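## Task

Every shelf spot has a lot number printed on the shelf edge directly beneath it, and several spots may carry the same number. Get one cardboard box from lot 451 and one from lot 434 onto the desk so that nothing of either box sticks out beyond the desk edge. All remaining cardboard boxes must stay on the shelf they started on. If no box of a given lot exists in the storeroom, leave that lot out. The robot must not topple or be left leaning, or the task fails.

## Robot and tools

Robot: a simulated Hello Robot Stretch 3 with a single arm. It has a two-wheeled base (0.33 m long, 0.34 m wide, rounded rear) that pivots about the point between its drive wheels, 0.05 m behind the front edge. A lift rides up a mast, and the telescoping arm reaches out to the robot's RIGHT side. The base cannot slide sideways, so to shift the gripper along the robot's forward axis you drive the base. With the arm retracted and the wrist folded, turning sweeps a 0.28 m radius; an unfolded level wrist reaches past that circle.

Frames: base frame has its origin on the floor midway between the wheels, x forward, y left, z up, in metres. hand_pose is reported in the base frame, located where the closed fingertips meet; with all wrist joints at zero its x axis points up, y back along the arm toward the mast, z toward the robot's rear. The odometry frame equals the base frame at scene start; base_odometry counts wheel rotation only, so slip shows as travel. Heading is in rad, left positive, -3.142 to 3.142.

Tool move: one action per call. Set "base" (one command only), "joints", or both, optionally with "speeds", "pace" or "contact_limits"; or send {"servos": "reboot"} by itself to re-enable servos that shut off. base takes either {"translate_m": d}, a relative drive in metres, forward positive, -3 to 3, or {"rotate_rad": d}, a relative turn in radians, left positive, -6.4 to 6.4. Base offsets count from the base position in the latest reported state (or from where it is, if a move was still running). joints is a single object of absolute targets keyed by joint name: lift_m 0 to 1.1; arm_m 0 to 0.52 (extension); wrist_yaw_rad -1.345 to 4.42 (0 along the arm, positive toward the front); wrist_pitch_rad -1.57 to 0.451 (0 level, negative tips fingers down); wrist_roll_rad -2.911 to 2.918 (0 fingers side by side); gripper_m -0.089 to 0.179 (wider is higher; actual fingertip gap is 0.007 m smaller near closed, 0.025 m smaller wide open); head_pan_rad -3.953 to 1.73 (0 forward, positive left, -1.57 looks along the arm); head_tilt_rad -1.53 to 0.419 (negative looks down). Done tolerances: ±0.004 for lift, arm, gripper; ±0.02 yaw and roll; ±0.05 pitch; ±0.1 head. pace is "default" or "max". speeds gives per-motion top speeds up to the max values: translate 0.30 m/s, rotate 1.90 rad/s, lift 0.15 m/s, arm 0.40 m/s (defaults 0.12, 0.76, 0.11, 0.14). The base is capped at 0.10 m/s and 0.63 rad/s unless lift_m < 0.30, arm_m < 0.03 and wrist_yaw_rad > 2.54. contact_limits, placed next to its own command: arm_m, translate_m, rotate_rad take a motor_effort percent 1 to 100 at which the motion halts; lift_m takes {"down": n, "up": n}, 1 to 100, extra force beyond free motion (below about 12 may trip in free motion; defaults are 32 to 47 down, 21 to 36 up). Base moves have no contact stop unless one is given. cameras picks head_camera, nav_camera, wrist_camera or all. blocking true (default) waits until everything rests; false returns in about 0.5 s while motion continues, and a later move overrides only the targets it names. A move with no action just reports state, scene number and images. Unknown keys make a call invalid; out-of-range values get refused, and a refusal or an unrequested stop cancels the rest of that reply's move, wait and finished_scene calls. Any motion runs at most 14 s, then reports time_out.

wait(seconds 0 to 10, cameras) holds still and returns state, ending early once running moves settle. stop brakes all running motions; braked ones report stopped and hold, possibly still pressing. zoom_image(camera, region [x0,y0,x1,y1] in pixels, max 504 by 504) enlarges part of the newest image from that camera. finished_scene(scene = current scene number) ends the scene for good; the task must stay satisfied afterward.

Results: the move line reads done or the worst status. Statuses: done, moving, off_target (rested away from target, may still push), contact_stop (that joint goes slack until commanded again; a slack lift can sink under load), time_out, torque_fault (wrist or head servo limp until reboot). on_its_own lists uncommanded behaviour; held at is a target, not a reading. motor_effort is percent of maximum, positive toward larger joint values, peak in brackets; wheel effort positive pushes forward. lidar_m gives 12 ranges in 30 degree sectors from the origin, first straight ahead, counter-clockwise (4th left, 7th behind, 10th right), seen only at 0.17 m height, 0.15 to 12 m; - means nothing or too close. wrist_depth_mm and head_depth_mm are 7x7 grids of median depth in mm (45 to 1000 and 280 to 4000). turned_by_imu beats turned_by_wheels if they differ by over 0.15 rad. base_tilt is in degrees, forward and right positive, about 4 degrees bias. head_camera images arrive rotated: turn a quarter clockwise to view upright; nav_camera a quarter counterclockwise.

Gripping: close below the object's width to hold; open at least 0.05 above it, or fully, to release. Readings do not confirm a grasp. Over-squeezing makes the grip ease; resend to tighten.

Cautions: before folding (yaw to 3.0) or unfolding the wrist, put lift_m between 0.32 and 0.95, pitch -0.4 and roll near 0; when folded, lift can go to 0.25. With yaw below -0.4 keep pitch at -0.5 or lower. Wrist and head never auto-stop, so avoid jamming them. Pushing against immovable things with the gripper above about 0.45 m, or driving while the gripper hooks something fixed, can tip the robot; if base_tilt shows lean, back the gripper off. Use a low lift down limit when lowering onto surfaces. Avoid dropping objects, releasing moving ones, slamming, hard hits or heavy shoves, and never let something fall far. Thinking time lets the scene advance, and motions keep running meanwhile.

Each tool is called as name(argument=value, ...) on one line, values as JSON.

## Session

move()

Scene clock: 0.00 s.
base_odometry: x=+0.000 y=+0.000 heading=+0.000
turned_by_wheels: +0.000
turned_by_imu: +0.000
base_tilt: forward=-0.3 right=-1.3
lidar_m: 0.73 0.73 0.85 1.53 2.66 1.26 1.01 1.11 1.82 1.63 1.40 0.83
head_depth_mm: 802 792 784 776 768 761 757 / 774 765 758 751 744 737 730 / 748 740 734 728 721 715 708 / 724 715 710 705 699 694 687 / 702 695 689 684 679 672 667 / 681 673 667 664 658 652 648 / 661 655 652 644 640 634 631
base_status: not commanded
joint_positions: lift_m=+0.374 arm_m=+0.001 wrist_yaw_rad=+3.009 wrist_pitch_rad=-0.462 wrist_roll_rad=+0.000 gripper_m=+0.037 head_pan_rad=+0.000 head_tilt_rad=-0.003
joint_status: not commanded
measured_speeds: all 0
motor_effort: left_wheel=-0.4 right_wheel=+0.1 lift_m=+22.4 arm_m=-2.9 wrist_yaw_rad=-1.0 wrist_pitch_rad=+1.9 wrist_roll_rad=-0.1 gripper_m=+0.3 head_pan_rad=+1.2 head_tilt_rad=+6.7
hand_pose: x=+0.0076 y=+0.0712 z=+0.3774 quat_wxyz=(+0.207, +0.697, +0.116, +0.676) (m; base frame)
wrist_depth_mm: - 138 - - - 859 - / - 151 - - - 975 - / - 167 922 - - 937 - / 840 775 203 821 806 791 762 / 698 671 212 657 648 671 666 / 590 599 126 579 128 582 578 / 522 546 287 355 507 509 509
pictures: head_camera (sideways), nav_camera (sideways), wrist_camera
camera_calibration:
head_camera: T_world_to_cam=[[0.049258, -0.0462949, -0.997713, 1.31416], [0.0559933, 0.997482, -0.0435198, 0.0560066], [0.997215, -0.0537216, 0.0517262, -0.117899], [0, 0, 0, 1]] pos_world=[0.0497012, -0.00136013, 1.31969]
nav_camera: T_world_to_cam=[[-0.0233498, 0.0170467, 0.999582, -1.25828], [0.00969844, -0.999804, 0.017277, 0.0275711], [0.99968, 0.0100978, 0.0231799, -0.0831342], [0, 0, 0, 1]] pos_world=[0.0534596, 0.0498547, 1.25921]
wrist_camera: T_world_to_cam=[[0.994963, -0.0965217, -0.0270514, 0.016197], [-0.0806635, -0.610724, -0.787724, 0.37395], [0.0595115, 0.785938, -0.615434, 0.342021], [0, 0, 0, 1]] pos_world=[-0.00630544, -0.0388635, 0.505499]

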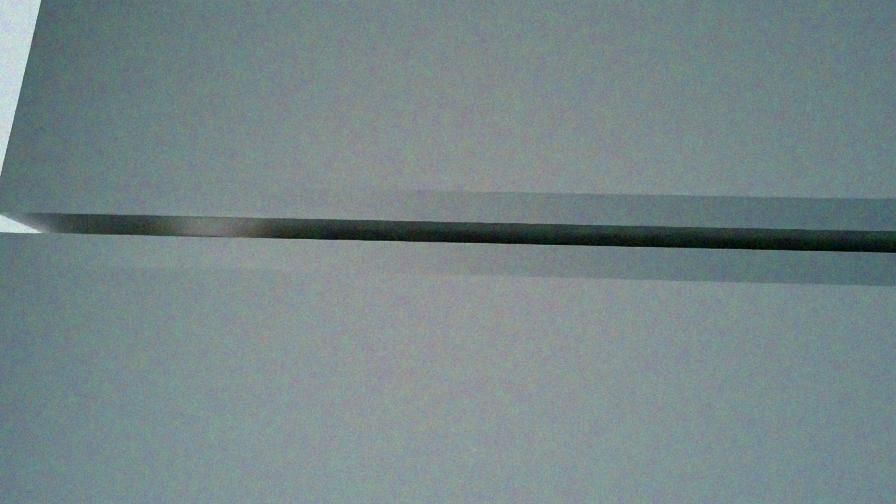

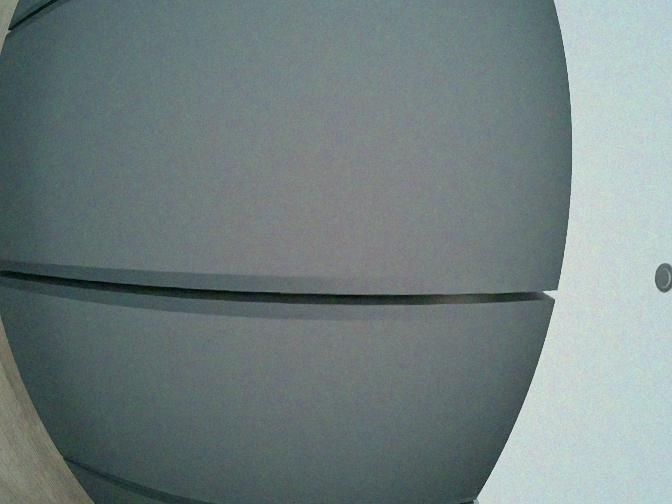

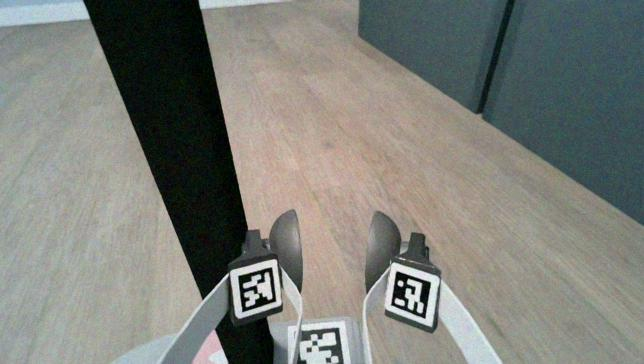

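move(joints={"head_pan_rad":-1.0,"head_tilt_rad":-0.25}, cameras=["head_camera","nav_camera"])

move(joints={"head_pan_rad":-2.0}, cameras=["head_camera","nav_camera"])

move(joints={"head_pan_rad":-3.2}, cameras=["head_camera","nav_camera"])

move(joints={"head_pan_rad":1.5}, cameras=["head_camera","nav_camera"])

Scene clock: 7.57 s.
move: done
base_odometry: x=+0.000 y=+0.000 heading=+0.000
turned_by_wheels: +0.000
turned_by_imu: +0.000
base_tilt: forward=-0.4 right=-1.1
lidar_m: 0.72 0.72 0.85 1.54 2.66 1.25 1.01 1.11 1.81 1.62 1.40 0.83
head_depth_mm: 1658 1799 1858 1915 1853 1810 1649 / 1684 1868 1927 1957 1969 2070 1640 / 1830 1910 1991 2035 2093 2052 1632 / 1877 1942 2032 2078 2075 2043 1625 / 1955 1588 1660 1700 1783 1892 1609 / 1285 1313 1368 1397 1461 1524 1497 / 1059 1092 1121 1150 1187 1230 1274
base_status: not commanded
joint_positions: lift_m=+0.374 arm_m=+0.001 wrist_yaw_rad=+3.009 wrist_pitch_rad=-0.462 wrist_roll_rad=+0.000 gripper_m=+0.037 head_pan_rad=-1.025 head_tilt_rad=-0.249
joint_status: all done
measured_speeds: all 0
motor_effort: left_wheel=-0.1(0.8) right_wheel=+0.8(1.1) lift_m=+23.4(23.9) arm_m=-9.6(10.1) wrist_yaw_rad=-0.6(1.5) wrist_pitch_rad=+1.9(2.0) wrist_roll_rad=-0.1(0.3) gripper_m=+0.3(0.9) head_pan_rad=+1.3(6.1) head_tilt_rad=-2.8(8.5)
hand_pose: x=+0.0076 y=+0.0712 z=+0.3774 quat_wxyz=(+0.207, +0.697, +0.116, +0.676) (m; base frame)
wrist_depth_mm: - 139 - - - 859 - / - 151 - - - 976 - / - 167 931 - - 940 - / 835 763 204 815 801 798 767 / 700 664 211 666 650 677 668 / 599 601 126 574 129 579 581 / 525 533 287 353 508 509 505
pictures: head_camera (sideways), nav_camera (sideways)
camera_calibration:
head_camera: T_world_to_cam=[[-0.141047, 0.143094, -0.979607, 1.29138], [0.875328, 0.480291, -0.0558745, 0.0670816], [0.462501, -0.865358, -0.192998, 0.203909], [0, 0, 0, 1]] pos_world=[0.0291187, -0.0405542, 1.30815]
nav_camera: T_world_to_cam=[[0.129331, -0.180219, 0.975087, -1.22702], [-0.847573, -0.530484, 0.0143726, 0.0366563], [0.514678, -0.828316, -0.221357, 0.238144], [0, 0, 0, 1]] pos_world=[0.0671936, -0.00442793, 1.24864]

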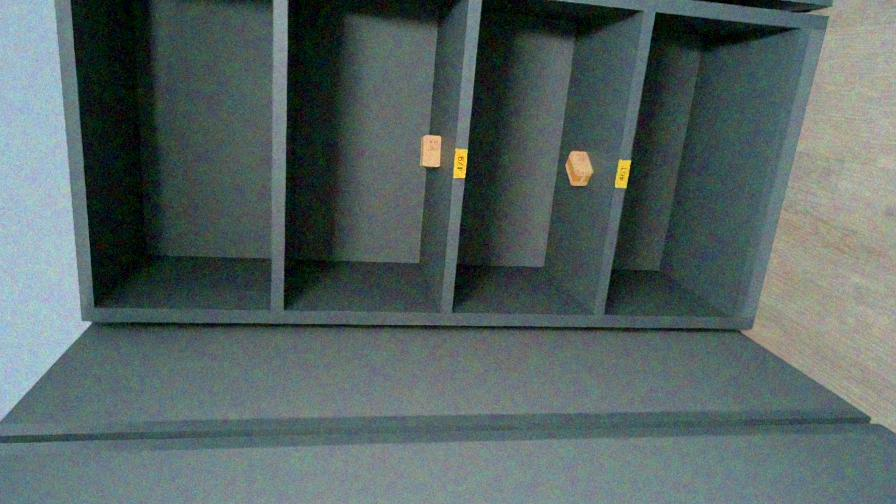

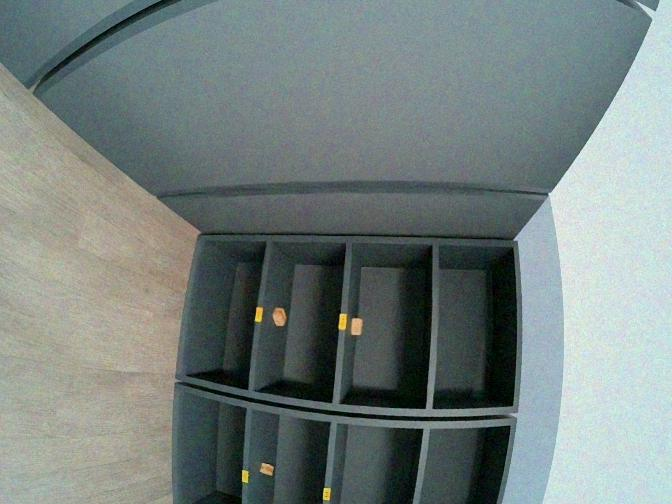

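Scene clock: 8.63 s.
move: done
base_odometry: x=+0.000 y=+0.000 heading=+0.000
turned_by_wheels: +0.000
turned_by_imu: +0.000
base_tilt: forward=-0.2 right=-1.2
lidar_m: 0.72 0.73 0.85 1.52 2.66 1.26 1.01 1.11 1.81 1.63 1.39 0.83
head_depth_mm: 1558 1584 1625 1660 1693 1743 1643 / 1706 1744 1790 1838 1878 1917 1640 / 1914 1963 2022 2074 2117 2078 1633 / 2125 2206 2285 2329 2429 2166 1626 / 2217 1910 1973 2056 2118 2060 1607 / 2004 2033 2110 2171 2231 2029 1614 / 1824 1954 2004 2055 2047 2008 1600
base_status: not commanded
joint_positions: lift_m=+0.374 arm_m=+0.001 wrist_yaw_rad=+3.009 wrist_pitch_rad=-0.462 wrist_roll_rad=+0.000 gripper_m=+0.037 head_pan_rad=-2.032 head_tilt_rad=-0.250
joint_status: all done
measured_speeds: all 0
motor_effort: left_wheel=+0.1(0.7) right_wheel=+0.3(1.1) lift_m=+23.2(23.6) arm_m=-10.9(11.3) wrist_yaw_rad=+0.9(1.5) wrist_pitch_rad=+1.9(2.1) wrist_roll_rad=-0.2(0.3) gripper_m=+0.5(1.1) head_pan_rad=+2.6(4.6) head_tilt_rad=-3.1(3.5)
hand_pose: x=+0.0076 y=+0.0712 z=+0.3774 quat_wxyz=(+0.207, +0.697, +0.116, +0.676) (m; base frame)
wrist_depth_mm: - 139 - - - 858 - / - 150 - - - 977 - / - 167 939 - - 944 - / 833 767 204 802 797 800 765 / 690 675 211 660 653 672 660 / 599 597 126 574 129 584 579 / 530 545 288 354 501 512 510
pictures: head_camera (sideways), nav_camera (sideways)
camera_calibration:
head_camera: T_world_to_cam=[[0.0457694, 0.196129, -0.979509, 1.29014], [0.873845, -0.482984, -0.0558765, 0.067006], [-0.484046, -0.853382, -0.193492, 0.210345], [0, 0, 0, 1]] pos_world=[-0.0157852, -0.0411662, 1.30815]
nav_camera: T_world_to_cam=[[-0.0833929, -0.206084, 0.974974, -1.22548], [-0.901403, 0.432743, 0.0143703, 0.0369371], [-0.424874, -0.877646, -0.221852, 0.24456], [0, 0, 0, 1]] pos_world=[0.035006, -0.0538991, 1.24854]

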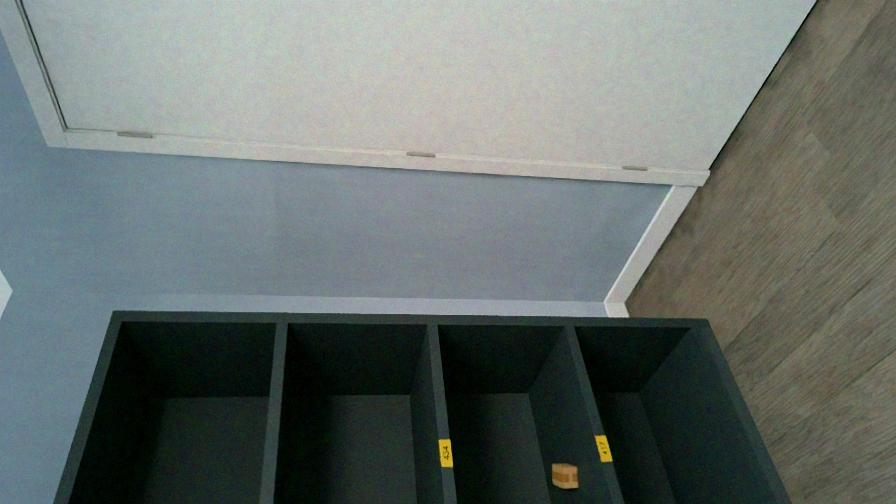

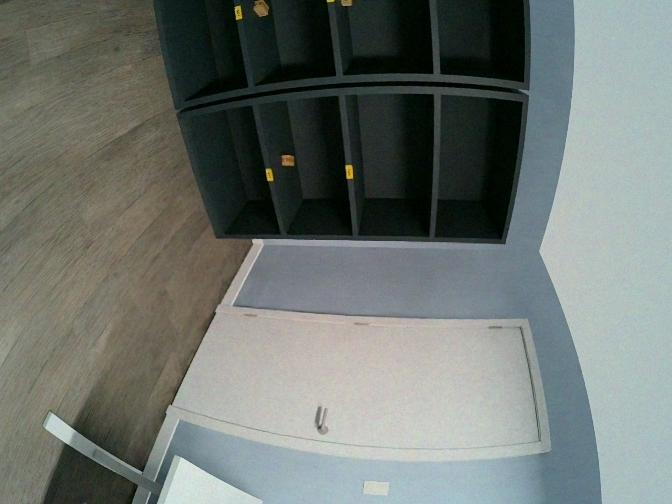

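Scene clock: 10.73 s.
move: done
base_odometry: x=+0.000 y=+0.000 heading=+0.000
turned_by_wheels: +0.000
turned_by_imu: +0.000
base_tilt: forward=-0.5 right=-1.2
lidar_m: 0.72 0.72 0.85 1.53 2.66 1.26 1.01 1.11 1.81 1.63 1.39 0.83
head_depth_mm: 1611 1692 1765 1846 1524 1165 1651 / 1547 1611 1699 1772 1498 1095 1587 / 1496 1556 1623 1696 1495 1037 1572 / 1446 1515 1565 1623 1481 980 1572 / 1397 1455 1513 1571 1456 976 1559 / 1350 1408 1456 1504 1456 973 1545 / 1312 1364 1406 1456 1442 966 1190
base_status: not commanded
joint_positions: lift_m=+0.374 arm_m=+0.001 wrist_yaw_rad=+3.009 wrist_pitch_rad=-0.462 wrist_roll_rad=+0.000 gripper_m=+0.037 head_pan_rad=-3.208 head_tilt_rad=-0.250
joint_status: all done
measured_speeds: translate_m=+0.000 rotate_rad=+0.000 lift_m=+0.000 arm_m=+0.000 wrist_yaw_rad=+0.000 wrist_pitch_rad=+0.000 wrist_roll_rad=+0.000 head_pan_rad=+0.024 head_tilt_rad=+0.000
motor_effort: left_wheel=-0.1(0.8) right_wheel=-0.2(1.1) lift_m=+23.2(23.9) arm_m=-13.2(13.4) wrist_yaw_rad=+0.3(1.6) wrist_pitch_rad=+1.9(2.0) wrist_roll_rad=+0.1(0.3) gripper_m=+0.4(1.1) head_pan_rad=+2.6(5.2) head_tilt_rad=-2.3(3.8)
hand_pose: x=+0.0076 y=+0.0712 z=+0.3774 quat_wxyz=(+0.207, +0.697, +0.116, +0.676) (m; base frame)
wrist_depth_mm: - 138 - - - 870 - / - 151 - - - 962 - / - 167 936 - - 950 - / 847 775 203 811 799 800 764 / 697 672 212 655 659 669 662 / 605 601 126 575 129 581 578 / 525 537 289 356 498 517 510
pictures: head_camera (sideways), nav_camera (sideways)
camera_calibration:
head_camera: T_world_to_cam=[[0.198856, 0.0331013, -0.97947, 1.28916], [-0.110052, -0.992354, -0.0558798, 0.0730354], [-0.97383, 0.118904, -0.193692, 0.213586], [0, 0, 0, 1]] pos_world=[-0.040324, 0.00440771, 1.30815]
nav_camera: T_world_to_cam=[[-0.222514, -0.00222075, 0.974927, -1.22458], [0.05297, 0.998493, 0.0143641, 0.0311914], [-0.973489, 0.0548381, -0.222061, 0.248175], [0, 0, 0, 1]] pos_world=[-0.0325421, -0.0474733, 1.24854]

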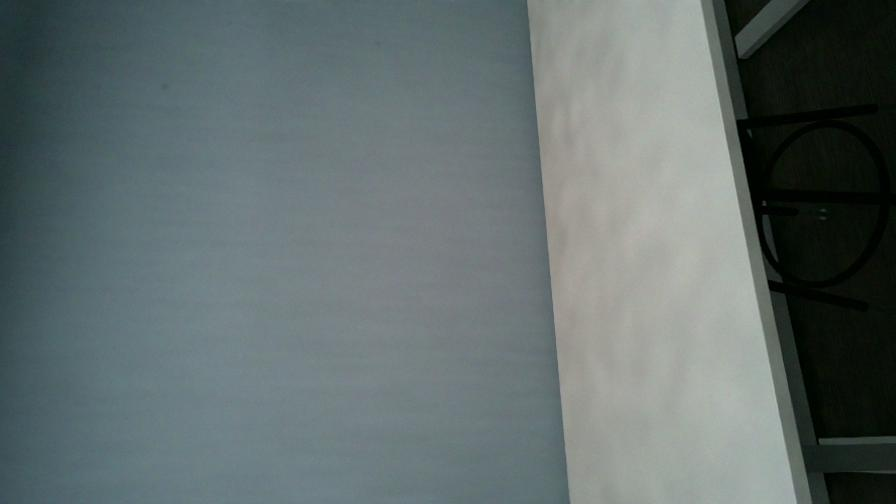

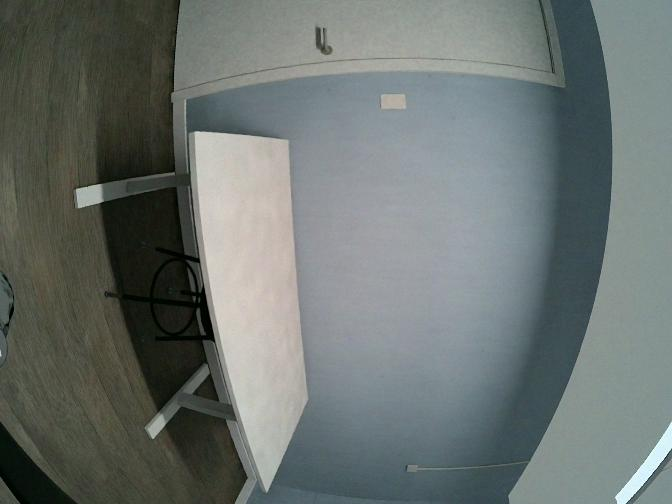

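Scene clock: 14.23 s.
move: done
base_odometry: x=+0.000 y=+0.000 heading=+0.000
turned_by_wheels: +0.000
turned_by_imu: +0.000
base_tilt: forward=-0.3 right=-1.3
lidar_m: 0.73 0.72 0.85 1.53 2.66 1.26 1.01 1.11 1.81 1.62 1.39 0.83
head_depth_mm: 1071 1073 1084 1096 1107 1124 1131 / 1328 1286 1306 1316 1341 1350 1372 / 2499 1624 1638 1650 1683 1714 1564 / 2481 2562 2686 2774 2887 2143 1618 / 2390 2470 2561 2675 2799 2144 1609 / 2319 2399 2491 2590 2673 2131 1606 / 2247 2328 2404 2488 2610 2126 1586
base_status: not commanded
joint_positions: lift_m=+0.374 arm_m=+0.001 wrist_yaw_rad=+3.009 wrist_pitch_rad=-0.462 wrist_roll_rad=+0.000 gripper_m=+0.037 head_pan_rad=+1.508 head_tilt_rad=-0.250
joint_status: all done
measured_speeds: translate_m=+0.000 rotate_rad=+0.000 lift_m=+0.000 arm_m=+0.000 wrist_yaw_rad=+0.000 wrist_pitch_rad=+0.000 wrist_roll_rad=+0.000 head_pan_rad=-0.024 head_tilt_rad=+0.000
motor_effort: left_wheel=-0.6(0.7) right_wheel=+0.7(1.4) lift_m=+23.1(24.0) arm_m=-13.0(13.8) wrist_yaw_rad=-0.5(1.8) wrist_pitch_rad=+1.8(2.0) wrist_roll_rad=+0.0(0.3) gripper_m=+0.1(1.1) head_pan_rad=-2.9(6.4) head_tilt_rad=-1.9(4.1)
hand_pose: x=+0.0076 y=+0.0712 z=+0.3774 quat_wxyz=(+0.207, +0.697, +0.116, +0.676) (m; base frame)
wrist_depth_mm: - 139 - - - 863 - / - 151 - - - 965 - / - 167 917 - - 939 - / 840 774 204 811 811 796 772 / 692 675 212 653 651 676 669 / 596 596 126 569 129 578 573 / 530 537 289 353 504 507 509
pictures: head_camera (sideways), nav_camera (sideways)
camera_calibration:
head_camera: T_world_to_cam=[[0.0339403, -0.198723, -0.979468, 1.29017], [-0.992809, 0.105867, -0.0558818, 0.0784113], [0.114798, 0.974321, -0.193701, 0.206976], [0, 0, 0, 1]] pos_world=[0.0102983, 0.0464228, 1.30815]
nav_camera: T_world_to_cam=[[-0.0031567, 0.222498, 0.974928, -1.22592], [0.998702, -0.0488631, 0.0143852, 0.025361], [0.0508387, 0.973708, -0.222055, 0.241912], [0, 0, 0, 1]] pos_world=[-0.0414964, 0.0384528, 1.24854]

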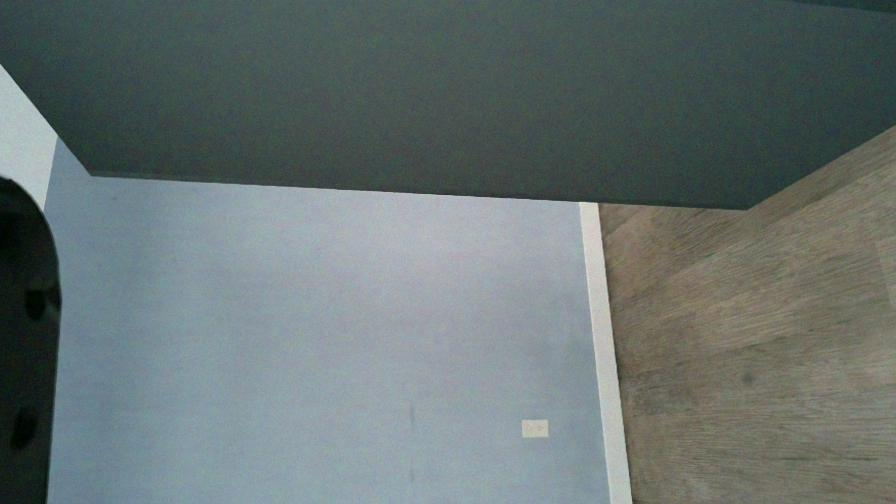

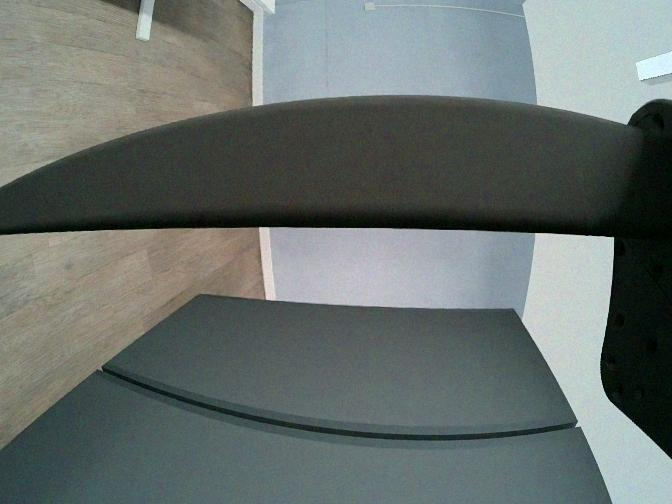

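move(joints={"head_pan_rad":-1.45,"head_tilt_rad":-0.3}, cameras=["head_camera","nav_camera"])

zoom_image(camera="head_camera", region=[350, 0, 720, 250])

zoom_image(camera="head_camera", region=[350, 250, 720, 500])

Scene clock: 25.93 s.
move: done
base_odometry: x=+0.000 y=+0.000 heading=+0.000
turned_by_wheels: +0.000
turned_by_imu: +0.000
base_tilt: forward=-0.2 right=-1.2
lidar_m: 0.73 0.73 0.85 1.53 2.66 1.26 1.01 1.11 1.81 1.62 1.39 0.83
head_depth_mm: 1798 1973 2070 2151 2061 1950 1573 / 1813 1946 2061 2171 2192 1928 1556 / 1684 1920 2017 2134 2150 1891 1542 / 1431 1507 1651 1667 1791 1843 1541 / 1721 1859 1969 2057 2118 1883 1535 / 1609 1818 1922 2023 2086 1864 1522 / 1631 1790 1905 1976 1935 1861 1513
base_status: not commanded
joint_positions: lift_m=+0.374 arm_m=+0.001 wrist_yaw_rad=+3.009 wrist_pitch_rad=-0.462 wrist_roll_rad=+0.000 gripper_m=+0.037 head_pan_rad=-1.458 head_tilt_rad=-0.301
joint_status: all done
measured_speeds: translate_m=+0.000 rotate_rad=+0.000 lift_m=+0.000 arm_m=+0.000 wrist_yaw_rad=+0.000 wrist_pitch_rad=+0.000 wrist_roll_rad=+0.000 head_pan_rad=+0.024 head_tilt_rad=+0.000
motor_effort: left_wheel=+0.1(0.8) right_wheel=+0.2(1.3) lift_m=+23.2(23.8) arm_m=-12.5(13.6) wrist_yaw_rad=-0.4(1.6) wrist_pitch_rad=+1.9(2.0) wrist_roll_rad=+0.0(0.5) gripper_m=+0.4(1.0) head_pan_rad=+3.7(5.7) head_tilt_rad=-2.3(5.9)
hand_pose: x=+0.0076 y=+0.0712 z=+0.3774 quat_wxyz=(+0.207, +0.697, +0.116, +0.676) (m; base frame)
wrist_depth_mm: - 138 - - - 861 - / - 151 - - - 965 - / - 168 922 - - 943 - / 832 772 203 801 801 804 756 / 708 668 211 659 657 672 668 / 593 599 126 570 129 576 581 / 528 536 288 355 505 510 510
pictures: head_camera (sideways), nav_camera (sideways)
camera_calibration:
head_camera: T_world_to_cam=[[-0.0735929, 0.238719, -0.968296, 1.27622], [0.995736, 0.0717334, -0.0579936, 0.0690501], [0.055615, -0.968436, -0.24298, 0.271527], [0, 0, 0, 1]] pos_world=[0.0100642, -0.0466549, 1.30574]
nav_camera: T_world_to_cam=[[0.0474233, -0.267135, 0.962491, -1.20996], [-0.991844, -0.126722, 0.0136983, 0.0383497], [0.11831, -0.955291, -0.270966, 0.305183], [0, 0, 0, 1]] pos_world=[0.0593111, -0.0268244, 1.24675]

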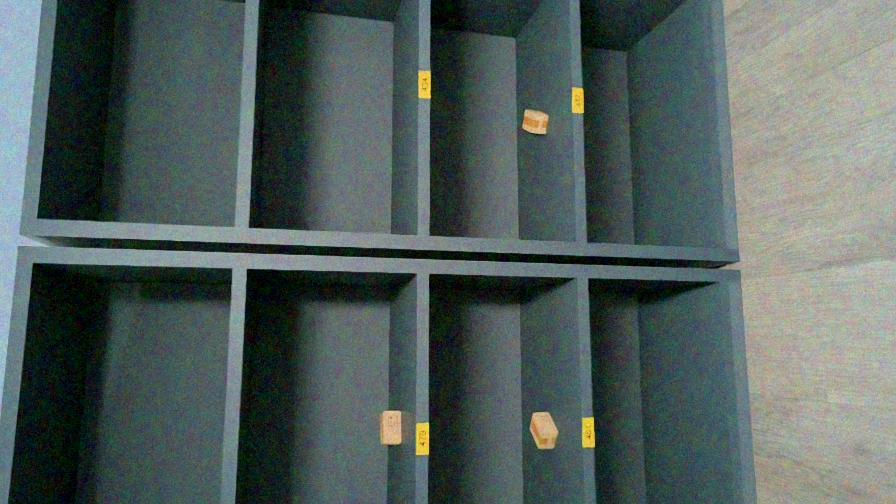

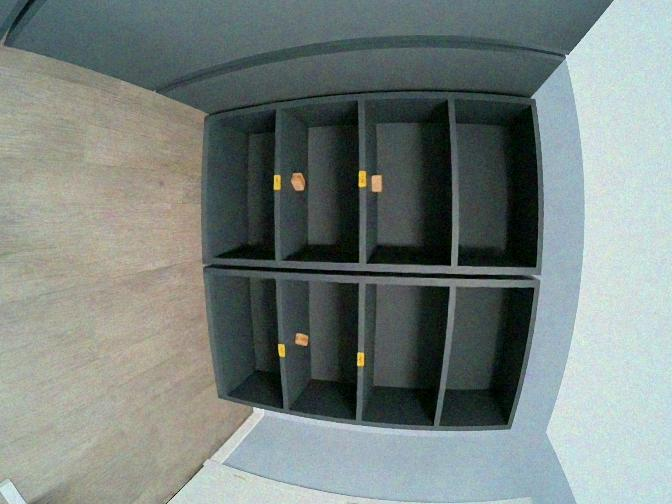

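Scaled by 1.362 from the camera's 896x504 image, which has a finer 1280x720 frame.

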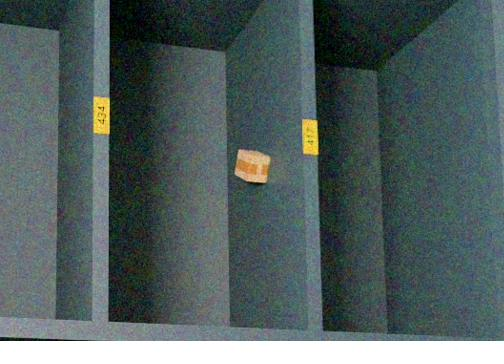

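Scaled by 1.362 from the camera's 896x504 image, which has a finer 1280x720 frame.

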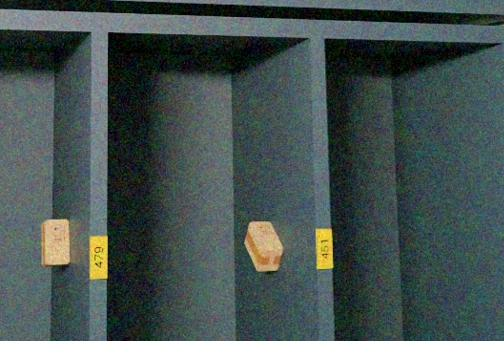

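move(base={"rotate_rad":0.259}, joints={"head_pan_rad":-1.57,"head_tilt_rad":-0.3})

move(base={"translate_m":0.18}, cameras=["head_camera","nav_camera"])

zoom_image(camera="head_camera", region=[380, 100, 720, 400])

Scene clock: 84.40 s.
move: done
base_odometry: x=+0.000 y=+0.000 heading=+0.259
turned_by_wheels: +0.259
turned_by_imu: +0.255
base_tilt: forward=-0.2 right=-1.3
lidar_m: 0.72 0.76 1.05 2.66 1.64 1.01 1.11 1.60 1.96 1.63 1.00 0.75
head_depth_mm: 1653 1867 1954 2069 2055 1931 1555 / 1534 1848 1968 2063 2032 1920 1551 / 1525 1713 1629 1691 1744 1831 1554 / 1699 1867 1974 2059 2144 1887 1547 / 1729 1880 1976 2059 2123 1885 1541 / 1753 1841 1964 2078 2057 1895 1525 / 1578 1768 1825 1839 1805 1806 1518
base_status: done
joint_positions: lift_m=+0.374 arm_m=+0.001 wrist_yaw_rad=+3.009 wrist_pitch_rad=-0.462 wrist_roll_rad=+0.000 gripper_m=+0.037 head_pan_rad=-1.569 head_tilt_rad=-0.301
joint_status: all done
measured_speeds: all 0
motor_effort: left_wheel=-8.5(12.5) right_wheel=+9.0(12.4) lift_m=+24.0(24.0) arm_m=-12.5(13.3) wrist_yaw_rad=-0.1(2.1) wrist_pitch_rad=+1.9(2.1) wrist_roll_rad=+0.0(0.3) gripper_m=+0.3(0.8) head_pan_rad=-3.2(7.4) head_tilt_rad=+0.2(2.7)
hand_pose: x=+0.0076 y=+0.0712 z=+0.3774 quat_wxyz=(+0.207, +0.697, +0.116, +0.676) (m; base frame)
wrist_depth_mm: - 138 - - - - - / - 151 - - - - 783 / - 167 917 - - 992 885 / 827 759 203 815 800 796 787 / 694 681 212 669 649 683 666 / 594 598 126 574 129 579 575 / 526 536 289 354 501 511 509
pictures: none

Scene clock: 87.33 s.
move: done
base_odometry: x=+0.174 y=+0.046 heading=+0.258
turned_by_wheels: +0.000
turned_by_imu: +0.000
base_tilt: forward=-0.2 right=-1.3
lidar_m: 0.55 0.57 0.79 2.66 1.78 1.17 1.29 1.78 1.68 1.66 0.76 0.56
head_depth_mm: 1490 1832 1974 2059 2035 1919 1551 / 1536 1618 1584 1654 1746 1838 1556 / 1692 1871 1964 2084 2056 1881 1542 / 1707 1889 1961 2072 2134 1888 1544 / 1739 1860 1973 2075 2112 1889 1530 / 1611 1761 1940 1890 1905 1811 1524 / 1393 1467 1520 1551 1580 1619 1481
base_status: done
joint_positions: lift_m=+0.374 arm_m=+0.001 wrist_yaw_rad=+3.009 wrist_pitch_rad=-0.462 wrist_roll_rad=+0.000 gripper_m=+0.037 head_pan_rad=-1.570 head_tilt_rad=-0.301
joint_status: not commanded
measured_speeds: all 0
motor_effort: left_wheel=+1.8(7.1) right_wheel=+8.7(14.1) lift_m=+24.1(24.3) arm_m=-11.4(12.9) wrist_yaw_rad=-0.2(1.7) wrist_pitch_rad=+1.8(2.0) wrist_roll_rad=-0.2(0.3) gripper_m=+1.0(1.0) head_pan_rad=-2.9(3.8) head_tilt_rad=+2.0(2.1)
hand_pose: x=+0.0076 y=+0.0712 z=+0.3774 quat_wxyz=(+0.207, +0.697, +0.116, +0.676) (m; base frame)
wrist_depth_mm: - 138 - - - - 706 / - 151 - - - - - / - 167 941 - - 945 - / 842 765 204 809 806 789 - / 704 680 211 667 666 676 656 / 600 598 126 579 129 582 576 / 528 536 288 352 507 510 510
pictures: head_camera (sideways), nav_camera (sideways)
camera_calibration:
head_camera: T_world_to_cam=[[-0.0464609, 0.245443, -0.968297, 1.27606], [0.997517, -0.0399521, -0.05799, 0.0690199], [-0.0529188, -0.968587, -0.242978, 0.272176], [0, 0, 0, 1]] pos_world=[0.00484165, -0.0468169, 1.30574]
nav_camera: T_world_to_cam=[[0.0172713, -0.270768, 0.96249, -1.20978], [-0.999791, -0.0151675, 0.0136738, 0.0385055], [0.0108962, -0.962525, -0.270973, 0.305836], [0, 0, 0, 1]] pos_world=[0.0560595, -0.0326099, 1.24675]

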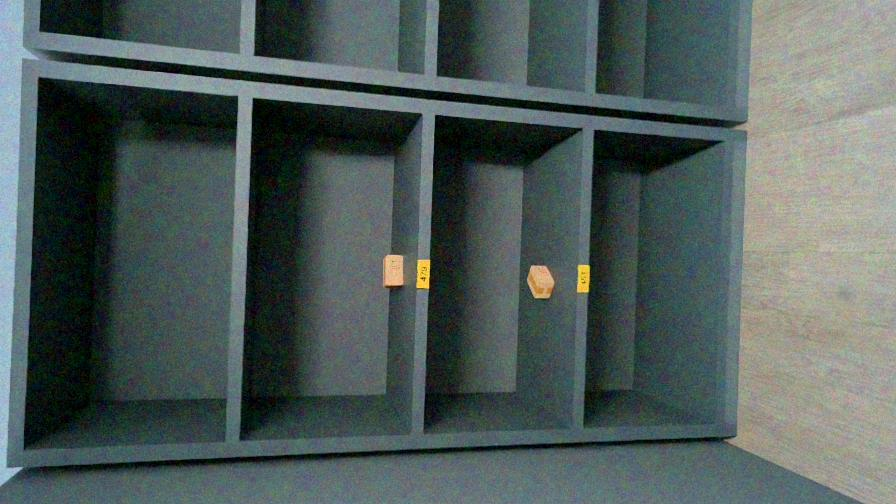

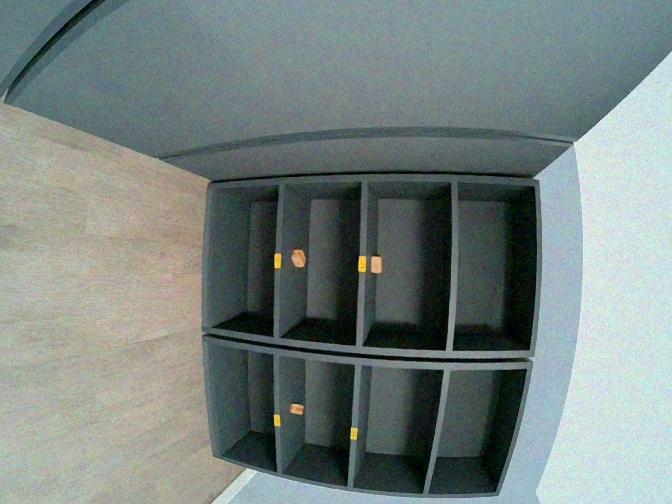

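Scaled by 1.482 from the camera's 896x504 image, which has a finer 1280x720 frame.

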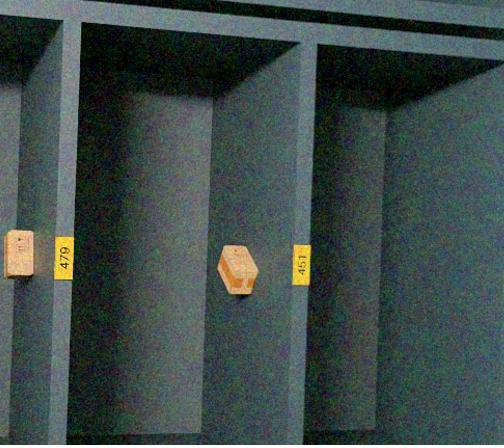

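move(base={"rotate_rad":-1.571})

move(base={"translate_m":0.9})

move(base={"rotate_rad":1.571}, joints={"head_tilt_rad":-0.5,"lift_m":0.7}, cameras=["all"])

zoom_image(camera="head_camera", region=[200, 0, 700, 500])

Scene clock: 115.07 s.
move: done
base_odometry: x=+0.174 y=+0.046 heading=-1.312
turned_by_wheels: -1.571
turned_by_imu: -1.546
base_tilt: forward=-0.3 right=-1.2
lidar_m: 1.66 0.75 0.56 0.55 0.57 0.80 2.66 1.76 1.17 1.29 1.80 1.66
head_depth_mm: 1504 1576 1638 1708 1354 1261 1511 / 1489 1565 1647 1729 1343 1803 1550 / 1508 1571 1648 1734 1327 1854 1551 / 1503 1585 1652 1748 1315 1455 1483 / 1516 1595 1655 1738 1786 1839 1530 / 1507 1577 1647 1722 1829 1897 1527 / 1499 1574 1641 1723 1820 1902 1512
base_status: done
joint_positions: lift_m=+0.374 arm_m=+0.001 wrist_yaw_rad=+3.009 wrist_pitch_rad=-0.462 wrist_roll_rad=+0.000 gripper_m=+0.037 head_pan_rad=-1.570 head_tilt_rad=-0.301
joint_status: not commanded
measured_speeds: all 0
motor_effort: left_wheel=+8.1(12.7) right_wheel=-10.7(12.9) lift_m=+25.2(25.9) arm_m=-12.7(13.6) wrist_yaw_rad=-0.4(1.9) wrist_pitch_rad=+1.9(2.0) wrist_roll_rad=-0.3(0.4) gripper_m=+0.7(1.1) head_pan_rad=-3.1(3.8) head_tilt_rad=+5.0(5.6)
hand_pose: x=+0.0076 y=+0.0712 z=+0.3774 quat_wxyz=(+0.207, +0.697, +0.116, +0.676) (m; base frame)
wrist_depth_mm: - 139 - - - - - / - 151 161 - - - - / - 167 175 - - - - / - 186 193 - 756 754 757 / 704 675 211 661 655 670 663 / 603 600 126 581 128 579 579 / 523 542 287 353 506 512 514
pictures: none

Scene clock: 125.20 s.
move: done
base_odometry: x=+0.404 y=-0.824 heading=-1.312
turned_by_wheels: +0.000
turned_by_imu: +0.001
base_tilt: forward=-0.2 right=-1.3
lidar_m: 1.18 0.71 0.53 0.52 0.54 0.76 2.35 1.74 1.58 1.75 1.51 0.82
head_depth_mm: 1512 1592 1660 1754 1857 1935 1559 / 1516 1576 1654 1754 1838 1908 1554 / 1505 1593 1667 1744 1843 1910 1550 / 1521 1584 1668 1737 1847 1924 1536 / 1516 1589 1675 1744 1846 1898 1531 / 1521 1587 1685 1759 1847 1929 1522 / 1545 1618 1693 1783 1884 1936 1518
base_status: done
joint_positions: lift_m=+0.374 arm_m=+0.001 wrist_yaw_rad=+3.009 wrist_pitch_rad=-0.462 wrist_roll_rad=+0.000 gripper_m=+0.037 head_pan_rad=-1.570 head_tilt_rad=-0.300
joint_status: not commanded
measured_speeds: all 0
motor_effort: left_wheel=+7.8(11.9) right_wheel=+0.8(10.9) lift_m=+27.4(27.4) arm_m=-13.1(13.5) wrist_yaw_rad=+0.6(2.1) wrist_pitch_rad=+1.8(2.1) wrist_roll_rad=-0.1(0.3) gripper_m=+0.2(0.9) head_pan_rad=-2.4(3.5) head_tilt_rad=+5.2(6.6)
hand_pose: x=+0.0076 y=+0.0712 z=+0.3774 quat_wxyz=(+0.207, +0.697, +0.116, +0.676) (m; base frame)
wrist_depth_mm: - 139 - - - 540 - / - 151 161 - - 594 - / - 166 175 - - 648 - / - 185 192 - 739 734 737 / 698 678 211 658 658 676 663 / 598 600 126 567 129 575 580 / 526 540 287 355 502 510 509
pictures: none

Scene clock: 129.00 s.
move: done
base_odometry: x=+0.404 y=-0.824 heading=+0.259
turned_by_wheels: +1.571
turned_by_imu: +1.546
base_tilt: forward=-0.3 right=-1.4
lidar_m: 0.51 0.54 0.75 2.20 1.74 1.58 1.75 1.51 0.83 1.18 0.71 0.53
head_depth_mm: 833 1035 1080 849 1092 994 1106 / 856 1042 1104 901 1249 1031 1236 / 887 1045 1112 889 1239 1019 1239 / 921 1047 1101 879 1233 1053 1230 / 959 1052 1105 864 1220 1044 1220 / 974 1052 1106 852 1209 1036 1214 / 976 1057 1098 1126 1158 1032 1214
base_status: done
joint_positions: lift_m=+0.700 arm_m=+0.001 wrist_yaw_rad=+3.009 wrist_pitch_rad=-0.462 wrist_roll_rad=+0.000 gripper_m=+0.037 head_pan_rad=-1.570 head_tilt_rad=-0.500
joint_status: all done
measured_speeds: all 0
motor_effort: left_wheel=-9.3(13.2) right_wheel=+9.8(12.3) lift_m=+30.8(34.7) arm_m=-12.7(13.4) wrist_yaw_rad=-0.4(1.4) wrist_pitch_rad=+2.0(2.1) wrist_roll_rad=+0.0(0.3) gripper_m=+0.0(1.1) head_pan_rad=-2.6(2.9) head_tilt_rad=-4.3(8.1)
hand_pose: x=+0.0076 y=+0.0711 z=+0.7028 quat_wxyz=(+0.208, +0.697, +0.116, +0.676) (m; base frame)
wrist_depth_mm: - 138 - - - - - / - 150 - - - - - / - 167 - - - - - / - - 203 - - - - / - - 212 - - - - / 980 966 126 943 129 945 - / 873 868 286 837 821 840 -
pictures: head_camera (sideways), nav_camera (sideways), wrist_camera
camera_calibration:
head_camera: T_world_to_cam=[[-0.046567, 0.432441, -0.900459, 1.1875], [0.997507, -0.0277147, -0.0648956, 0.0779903], [-0.0530195, -0.901236, -0.430073, 0.515636], [0, 0, 0, 1]] pos_world=[0.00484104, -0.0466521, 1.29611]
nav_camera: T_world_to_cam=[[0.0173522, -0.45618, 0.889718, -1.11483], [-0.999791, -0.0175245, 0.0105137, 0.0426301], [0.0107957, -0.889715, -0.456389, 0.54717], [0, 0, 0, 1]] pos_world=[0.0560588, -0.0209892, 1.24115]
wrist_camera: T_world_to_cam=[[0.994956, -0.0965949, -0.0270617, 0.0250079], [-0.0807546, -0.611221, -0.78733, 0.630008], [0.0595114, 0.785544, -0.615938, 0.542748], [0, 0, 0, 1]] pos_world=[-0.00630538, -0.0388626, 0.830999]

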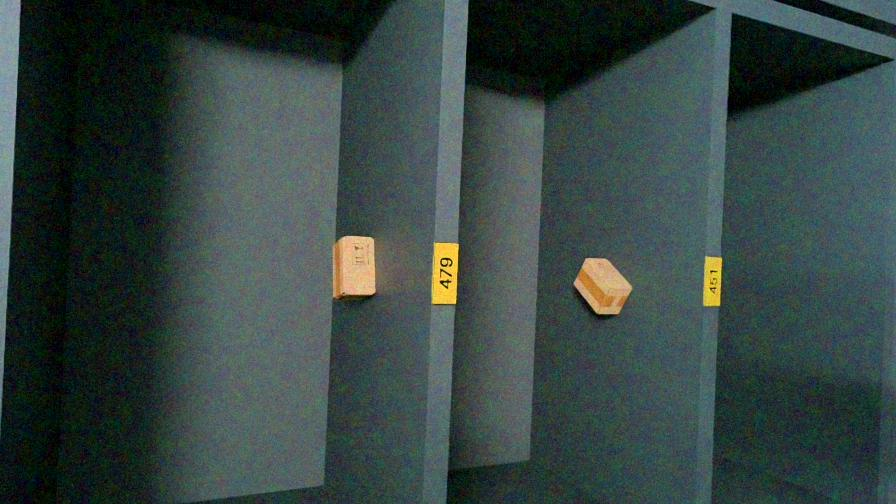

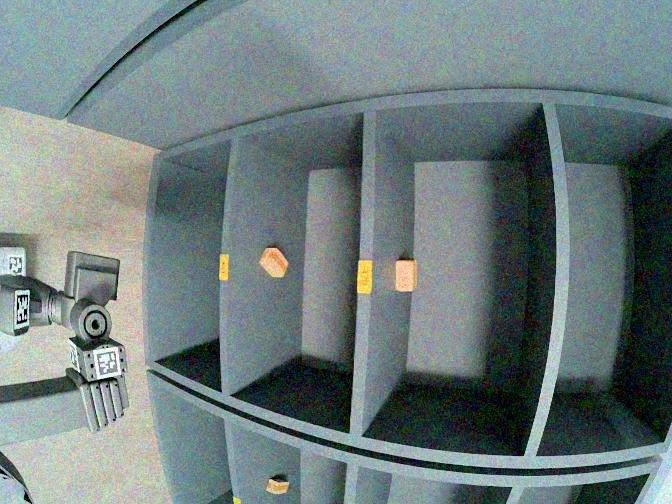

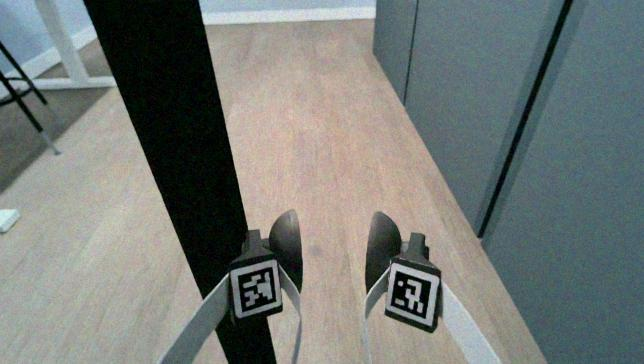

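Scaled by 1.008 from the camera's 896x504 image, which has a finer 1280x720 frame.

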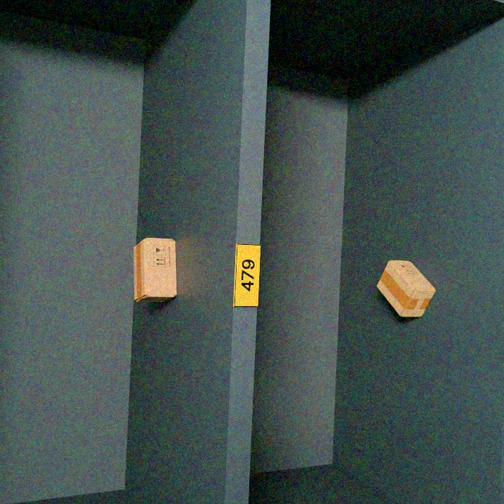

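zoom_image(camera="head_camera", region=[550, 235, 660, 335])

Scaled by 4.582 from the camera's 896x504 image, which has a finer 1280x720 frame.

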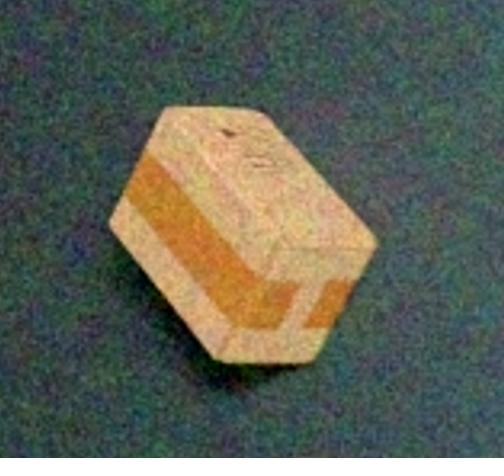

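move(base={"rotate_rad":-1.571})

move(base={"translate_m":0.35})

move(base={"rotate_rad":1.571})

move(base={"translate_m":0.1}, joints={"head_tilt_rad":-0.75}, cameras=["head_camera","nav_camera"])

zoom_image(camera="head_camera", region=[300, 50, 700, 450])

Scene clock: 194.30 s.
move: done
base_odometry: x=+0.404 y=-0.824 heading=-1.312
turned_by_wheels: -1.571
turned_by_imu: -1.547
base_tilt: forward=-0.3 right=-1.2
lidar_m: 1.18 0.70 0.53 0.51 0.54 0.76 2.35 1.74 1.58 1.75 1.51 0.82
head_depth_mm: 1452 1560 1711 1878 2028 1635 1330 / 1446 1561 1695 1873 2026 1623 1312 / 1452 1556 1704 1878 2007 1608 1309 / 1452 1579 1708 1883 1998 1607 1303 / 1461 1581 1706 1914 1989 1598 1298 / 1459 1582 1713 1890 2021 1579 1290 / 1495 1603 1745 1924 2033 1567 1291
base_status: done
joint_positions: lift_m=+0.700 arm_m=+0.001 wrist_yaw_rad=+3.009 wrist_pitch_rad=-0.462 wrist_roll_rad=+0.000 gripper_m=+0.037 head_pan_rad=-1.570 head_tilt_rad=-0.500
joint_status: not commanded
measured_speeds: all 0
motor_effort: left_wheel=+8.5(12.1) right_wheel=-10.4(13.6) lift_m=+28.1(31.2) arm_m=-13.2(13.6) wrist_yaw_rad=+0.2(1.8) wrist_pitch_rad=+2.1(2.1) wrist_roll_rad=-0.2(0.4) gripper_m=+0.7(1.0) head_pan_rad=-2.2(2.9) head_tilt_rad=-3.7(5.0)
hand_pose: x=+0.0076 y=+0.0711 z=+0.7028 quat_wxyz=(+0.208, +0.697, +0.116, +0.676) (m; base frame)
wrist_depth_mm: - 138 - - - 533 - / - 151 161 - - 592 - / - 166 176 - - 651 - / - 186 192 - 733 - - / - - 210 149 772 - - / 880 - 126 - 126 920 919 / 859 864 288 851 830 835 824
pictures: none

Scene clock: 198.93 s.
move: done
base_odometry: x=+0.494 y=-1.162 heading=-1.312
turned_by_wheels: +0.000
turned_by_imu: +0.000
base_tilt: forward=-0.4 right=-1.3
lidar_m: 0.83 0.59 0.52 0.50 0.53 0.74 2.29 1.83 1.80 1.39 0.55 0.59
head_depth_mm: 1447 1574 1714 1854 1995 1640 1323 / 1465 1569 1719 1887 2026 1622 1315 / 1455 1578 1710 1890 2004 1609 1312 / 1468 1585 1726 1896 2007 1599 1305 / 1488 1610 1753 1926 2049 1587 1292 / 1493 1591 1736 1877 1669 1540 1290 / 1093 1195 1258 1443 1248 1436 1249
base_status: done
joint_positions: lift_m=+0.700 arm_m=+0.001 wrist_yaw_rad=+3.009 wrist_pitch_rad=-0.462 wrist_roll_rad=+0.000 gripper_m=+0.037 head_pan_rad=-1.570 head_tilt_rad=-0.500
joint_status: not commanded
measured_speeds: all 0
motor_effort: left_wheel=+7.9(11.6) right_wheel=+0.4(10.5) lift_m=+24.9(28.5) arm_m=-12.1(13.2) wrist_yaw_rad=+0.2(1.9) wrist_pitch_rad=+1.9(2.1) wrist_roll_rad=-0.1(0.3) gripper_m=+0.8(1.0) head_pan_rad=-1.5(2.6) head_tilt_rad=-3.4(4.4)
hand_pose: x=+0.0076 y=+0.0711 z=+0.7028 quat_wxyz=(+0.208, +0.697, +0.116, +0.676) (m; base frame)
wrist_depth_mm: - 139 487 - - - - / - 151 162 548 - - - / - 166 176 605 - - - / - 186 192 685 - - - / - - 211 152 151 - - / - - 126 - 126 - - / 861 875 287 843 818 - -
pictures: none

Scene clock: 202.53 s.
move: done
base_odometry: x=+0.494 y=-1.162 heading=+0.259
turned_by_wheels: +1.571
turned_by_imu: +1.546
base_tilt: forward=-0.2 right=-1.2
lidar_m: 0.50 0.52 0.73 2.15 2.09 1.80 1.39 0.55 0.58 0.83 0.60 0.52
head_depth_mm: 672 726 794 738 511 906 783 / 674 728 795 732 507 898 778 / 673 729 794 722 504 891 777 / 674 729 794 635 499 889 770 / 678 732 798 664 495 888 761 / 677 735 797 700 491 905 767 / 679 734 798 691 487 903 763
base_status: done
joint_positions: lift_m=+0.700 arm_m=+0.001 wrist_yaw_rad=+3.009 wrist_pitch_rad=-0.462 wrist_roll_rad=+0.000 gripper_m=+0.037 head_pan_rad=-1.570 head_tilt_rad=-0.500
joint_status: not commanded
measured_speeds: all 0
motor_effort: left_wheel=-8.6(12.8) right_wheel=+9.1(12.7) lift_m=+24.0(25.3) arm_m=-12.9(13.6) wrist_yaw_rad=+0.0(2.0) wrist_pitch_rad=+2.0(2.1) wrist_roll_rad=+0.0(0.3) gripper_m=+0.4(1.0) head_pan_rad=-1.4(2.4) head_tilt_rad=-2.5(3.8)
hand_pose: x=+0.0076 y=+0.0711 z=+0.7028 quat_wxyz=(+0.208, +0.697, +0.116, +0.676) (m; base frame)
wrist_depth_mm: - 138 - - - - - / - 150 - - - - - / - 167 - - - - - / - - 202 - - - - / - - 212 - - - - / 984 983 126 943 129 941 - / 872 859 286 838 826 834 -
pictures: none

Scene clock: 204.67 s.
move: done
base_odometry: x=+0.590 y=-1.137 heading=+0.259
turned_by_wheels: +0.000
turned_by_imu: +0.000
base_tilt: forward=-0.2 right=-1.2
lidar_m: 0.40 0.42 0.58 1.72 2.15 1.87 1.49 0.63 0.72 0.84 0.51 0.41
head_depth_mm: 681 764 631 489 955 794 1094 / 679 763 602 485 944 789 333 / 681 754 593 481 918 789 340 / 682 758 609 477 908 801 393 / 685 759 601 489 926 798 375 / 686 761 595 487 922 793 1072 / 690 758 588 481 894 786 1064
base_status: done
joint_positions: lift_m=+0.700 arm_m=+0.001 wrist_yaw_rad=+3.009 wrist_pitch_rad=-0.462 wrist_roll_rad=+0.000 gripper_m=+0.037 head_pan_rad=-1.570 head_tilt_rad=-0.756
joint_status: all done
measured_speeds: all 0
motor_effort: left_wheel=+5.4(9.5) right_wheel=+4.1(11.9) lift_m=+25.2(25.4) arm_m=-13.0(13.6) wrist_yaw_rad=+0.7(1.9) wrist_pitch_rad=+2.0(2.1) wrist_roll_rad=-0.1(0.3) gripper_m=+0.1(1.0) head_pan_rad=-1.3(2.1) head_tilt_rad=+1.1(9.6)
hand_pose: x=+0.0076 y=+0.0711 z=+0.7028 quat_wxyz=(+0.208, +0.697, +0.116, +0.676) (m; base frame)
wrist_depth_mm: - 139 - - - - - / - 151 - - - - - / - 167 - - - - - / - - 204 - - - - / - - 211 - - - - / 971 980 126 933 129 - - / 868 860 286 852 830 - -
pictures: head_camera (sideways), nav_camera (sideways)
camera_calibration:
head_camera: T_world_to_cam=[[-0.0467581, 0.646042, -0.761869, 1.00673], [0.997493, -0.0103576, -0.070002, 0.0846118], [-0.0531153, -0.763232, -0.643938, 0.793876], [0, 0, 0, 1]] pos_world=[0.00484018, -0.0436039, 1.28413]
nav_camera: T_world_to_cam=[[0.0174969, -0.666247, 0.745525, -0.926808], [-0.99979, -0.0196341, 0.00591809, 0.0485263], [0.0106948, -0.745472, -0.666451, 0.820426], [0, 0, 0, 1]] pos_world=[0.0559581, -0.00492579, 1.23745]

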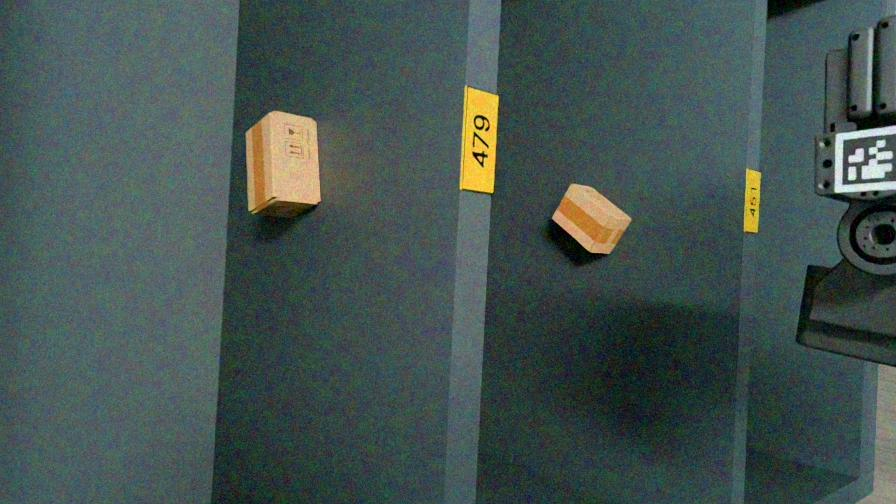

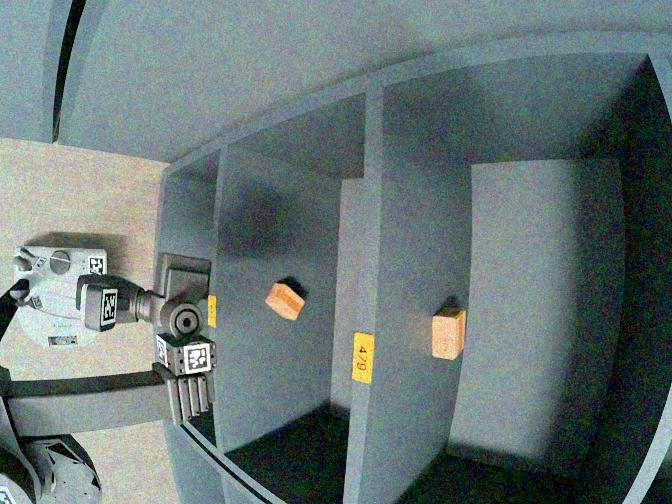

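Scaled by 1.260 from the camera's 896x504 image, which has a finer 1280x720 frame.

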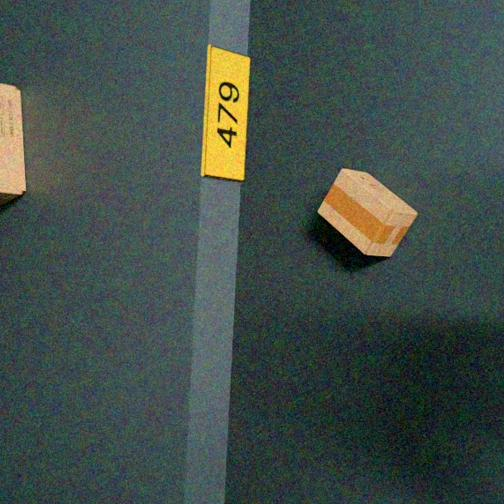

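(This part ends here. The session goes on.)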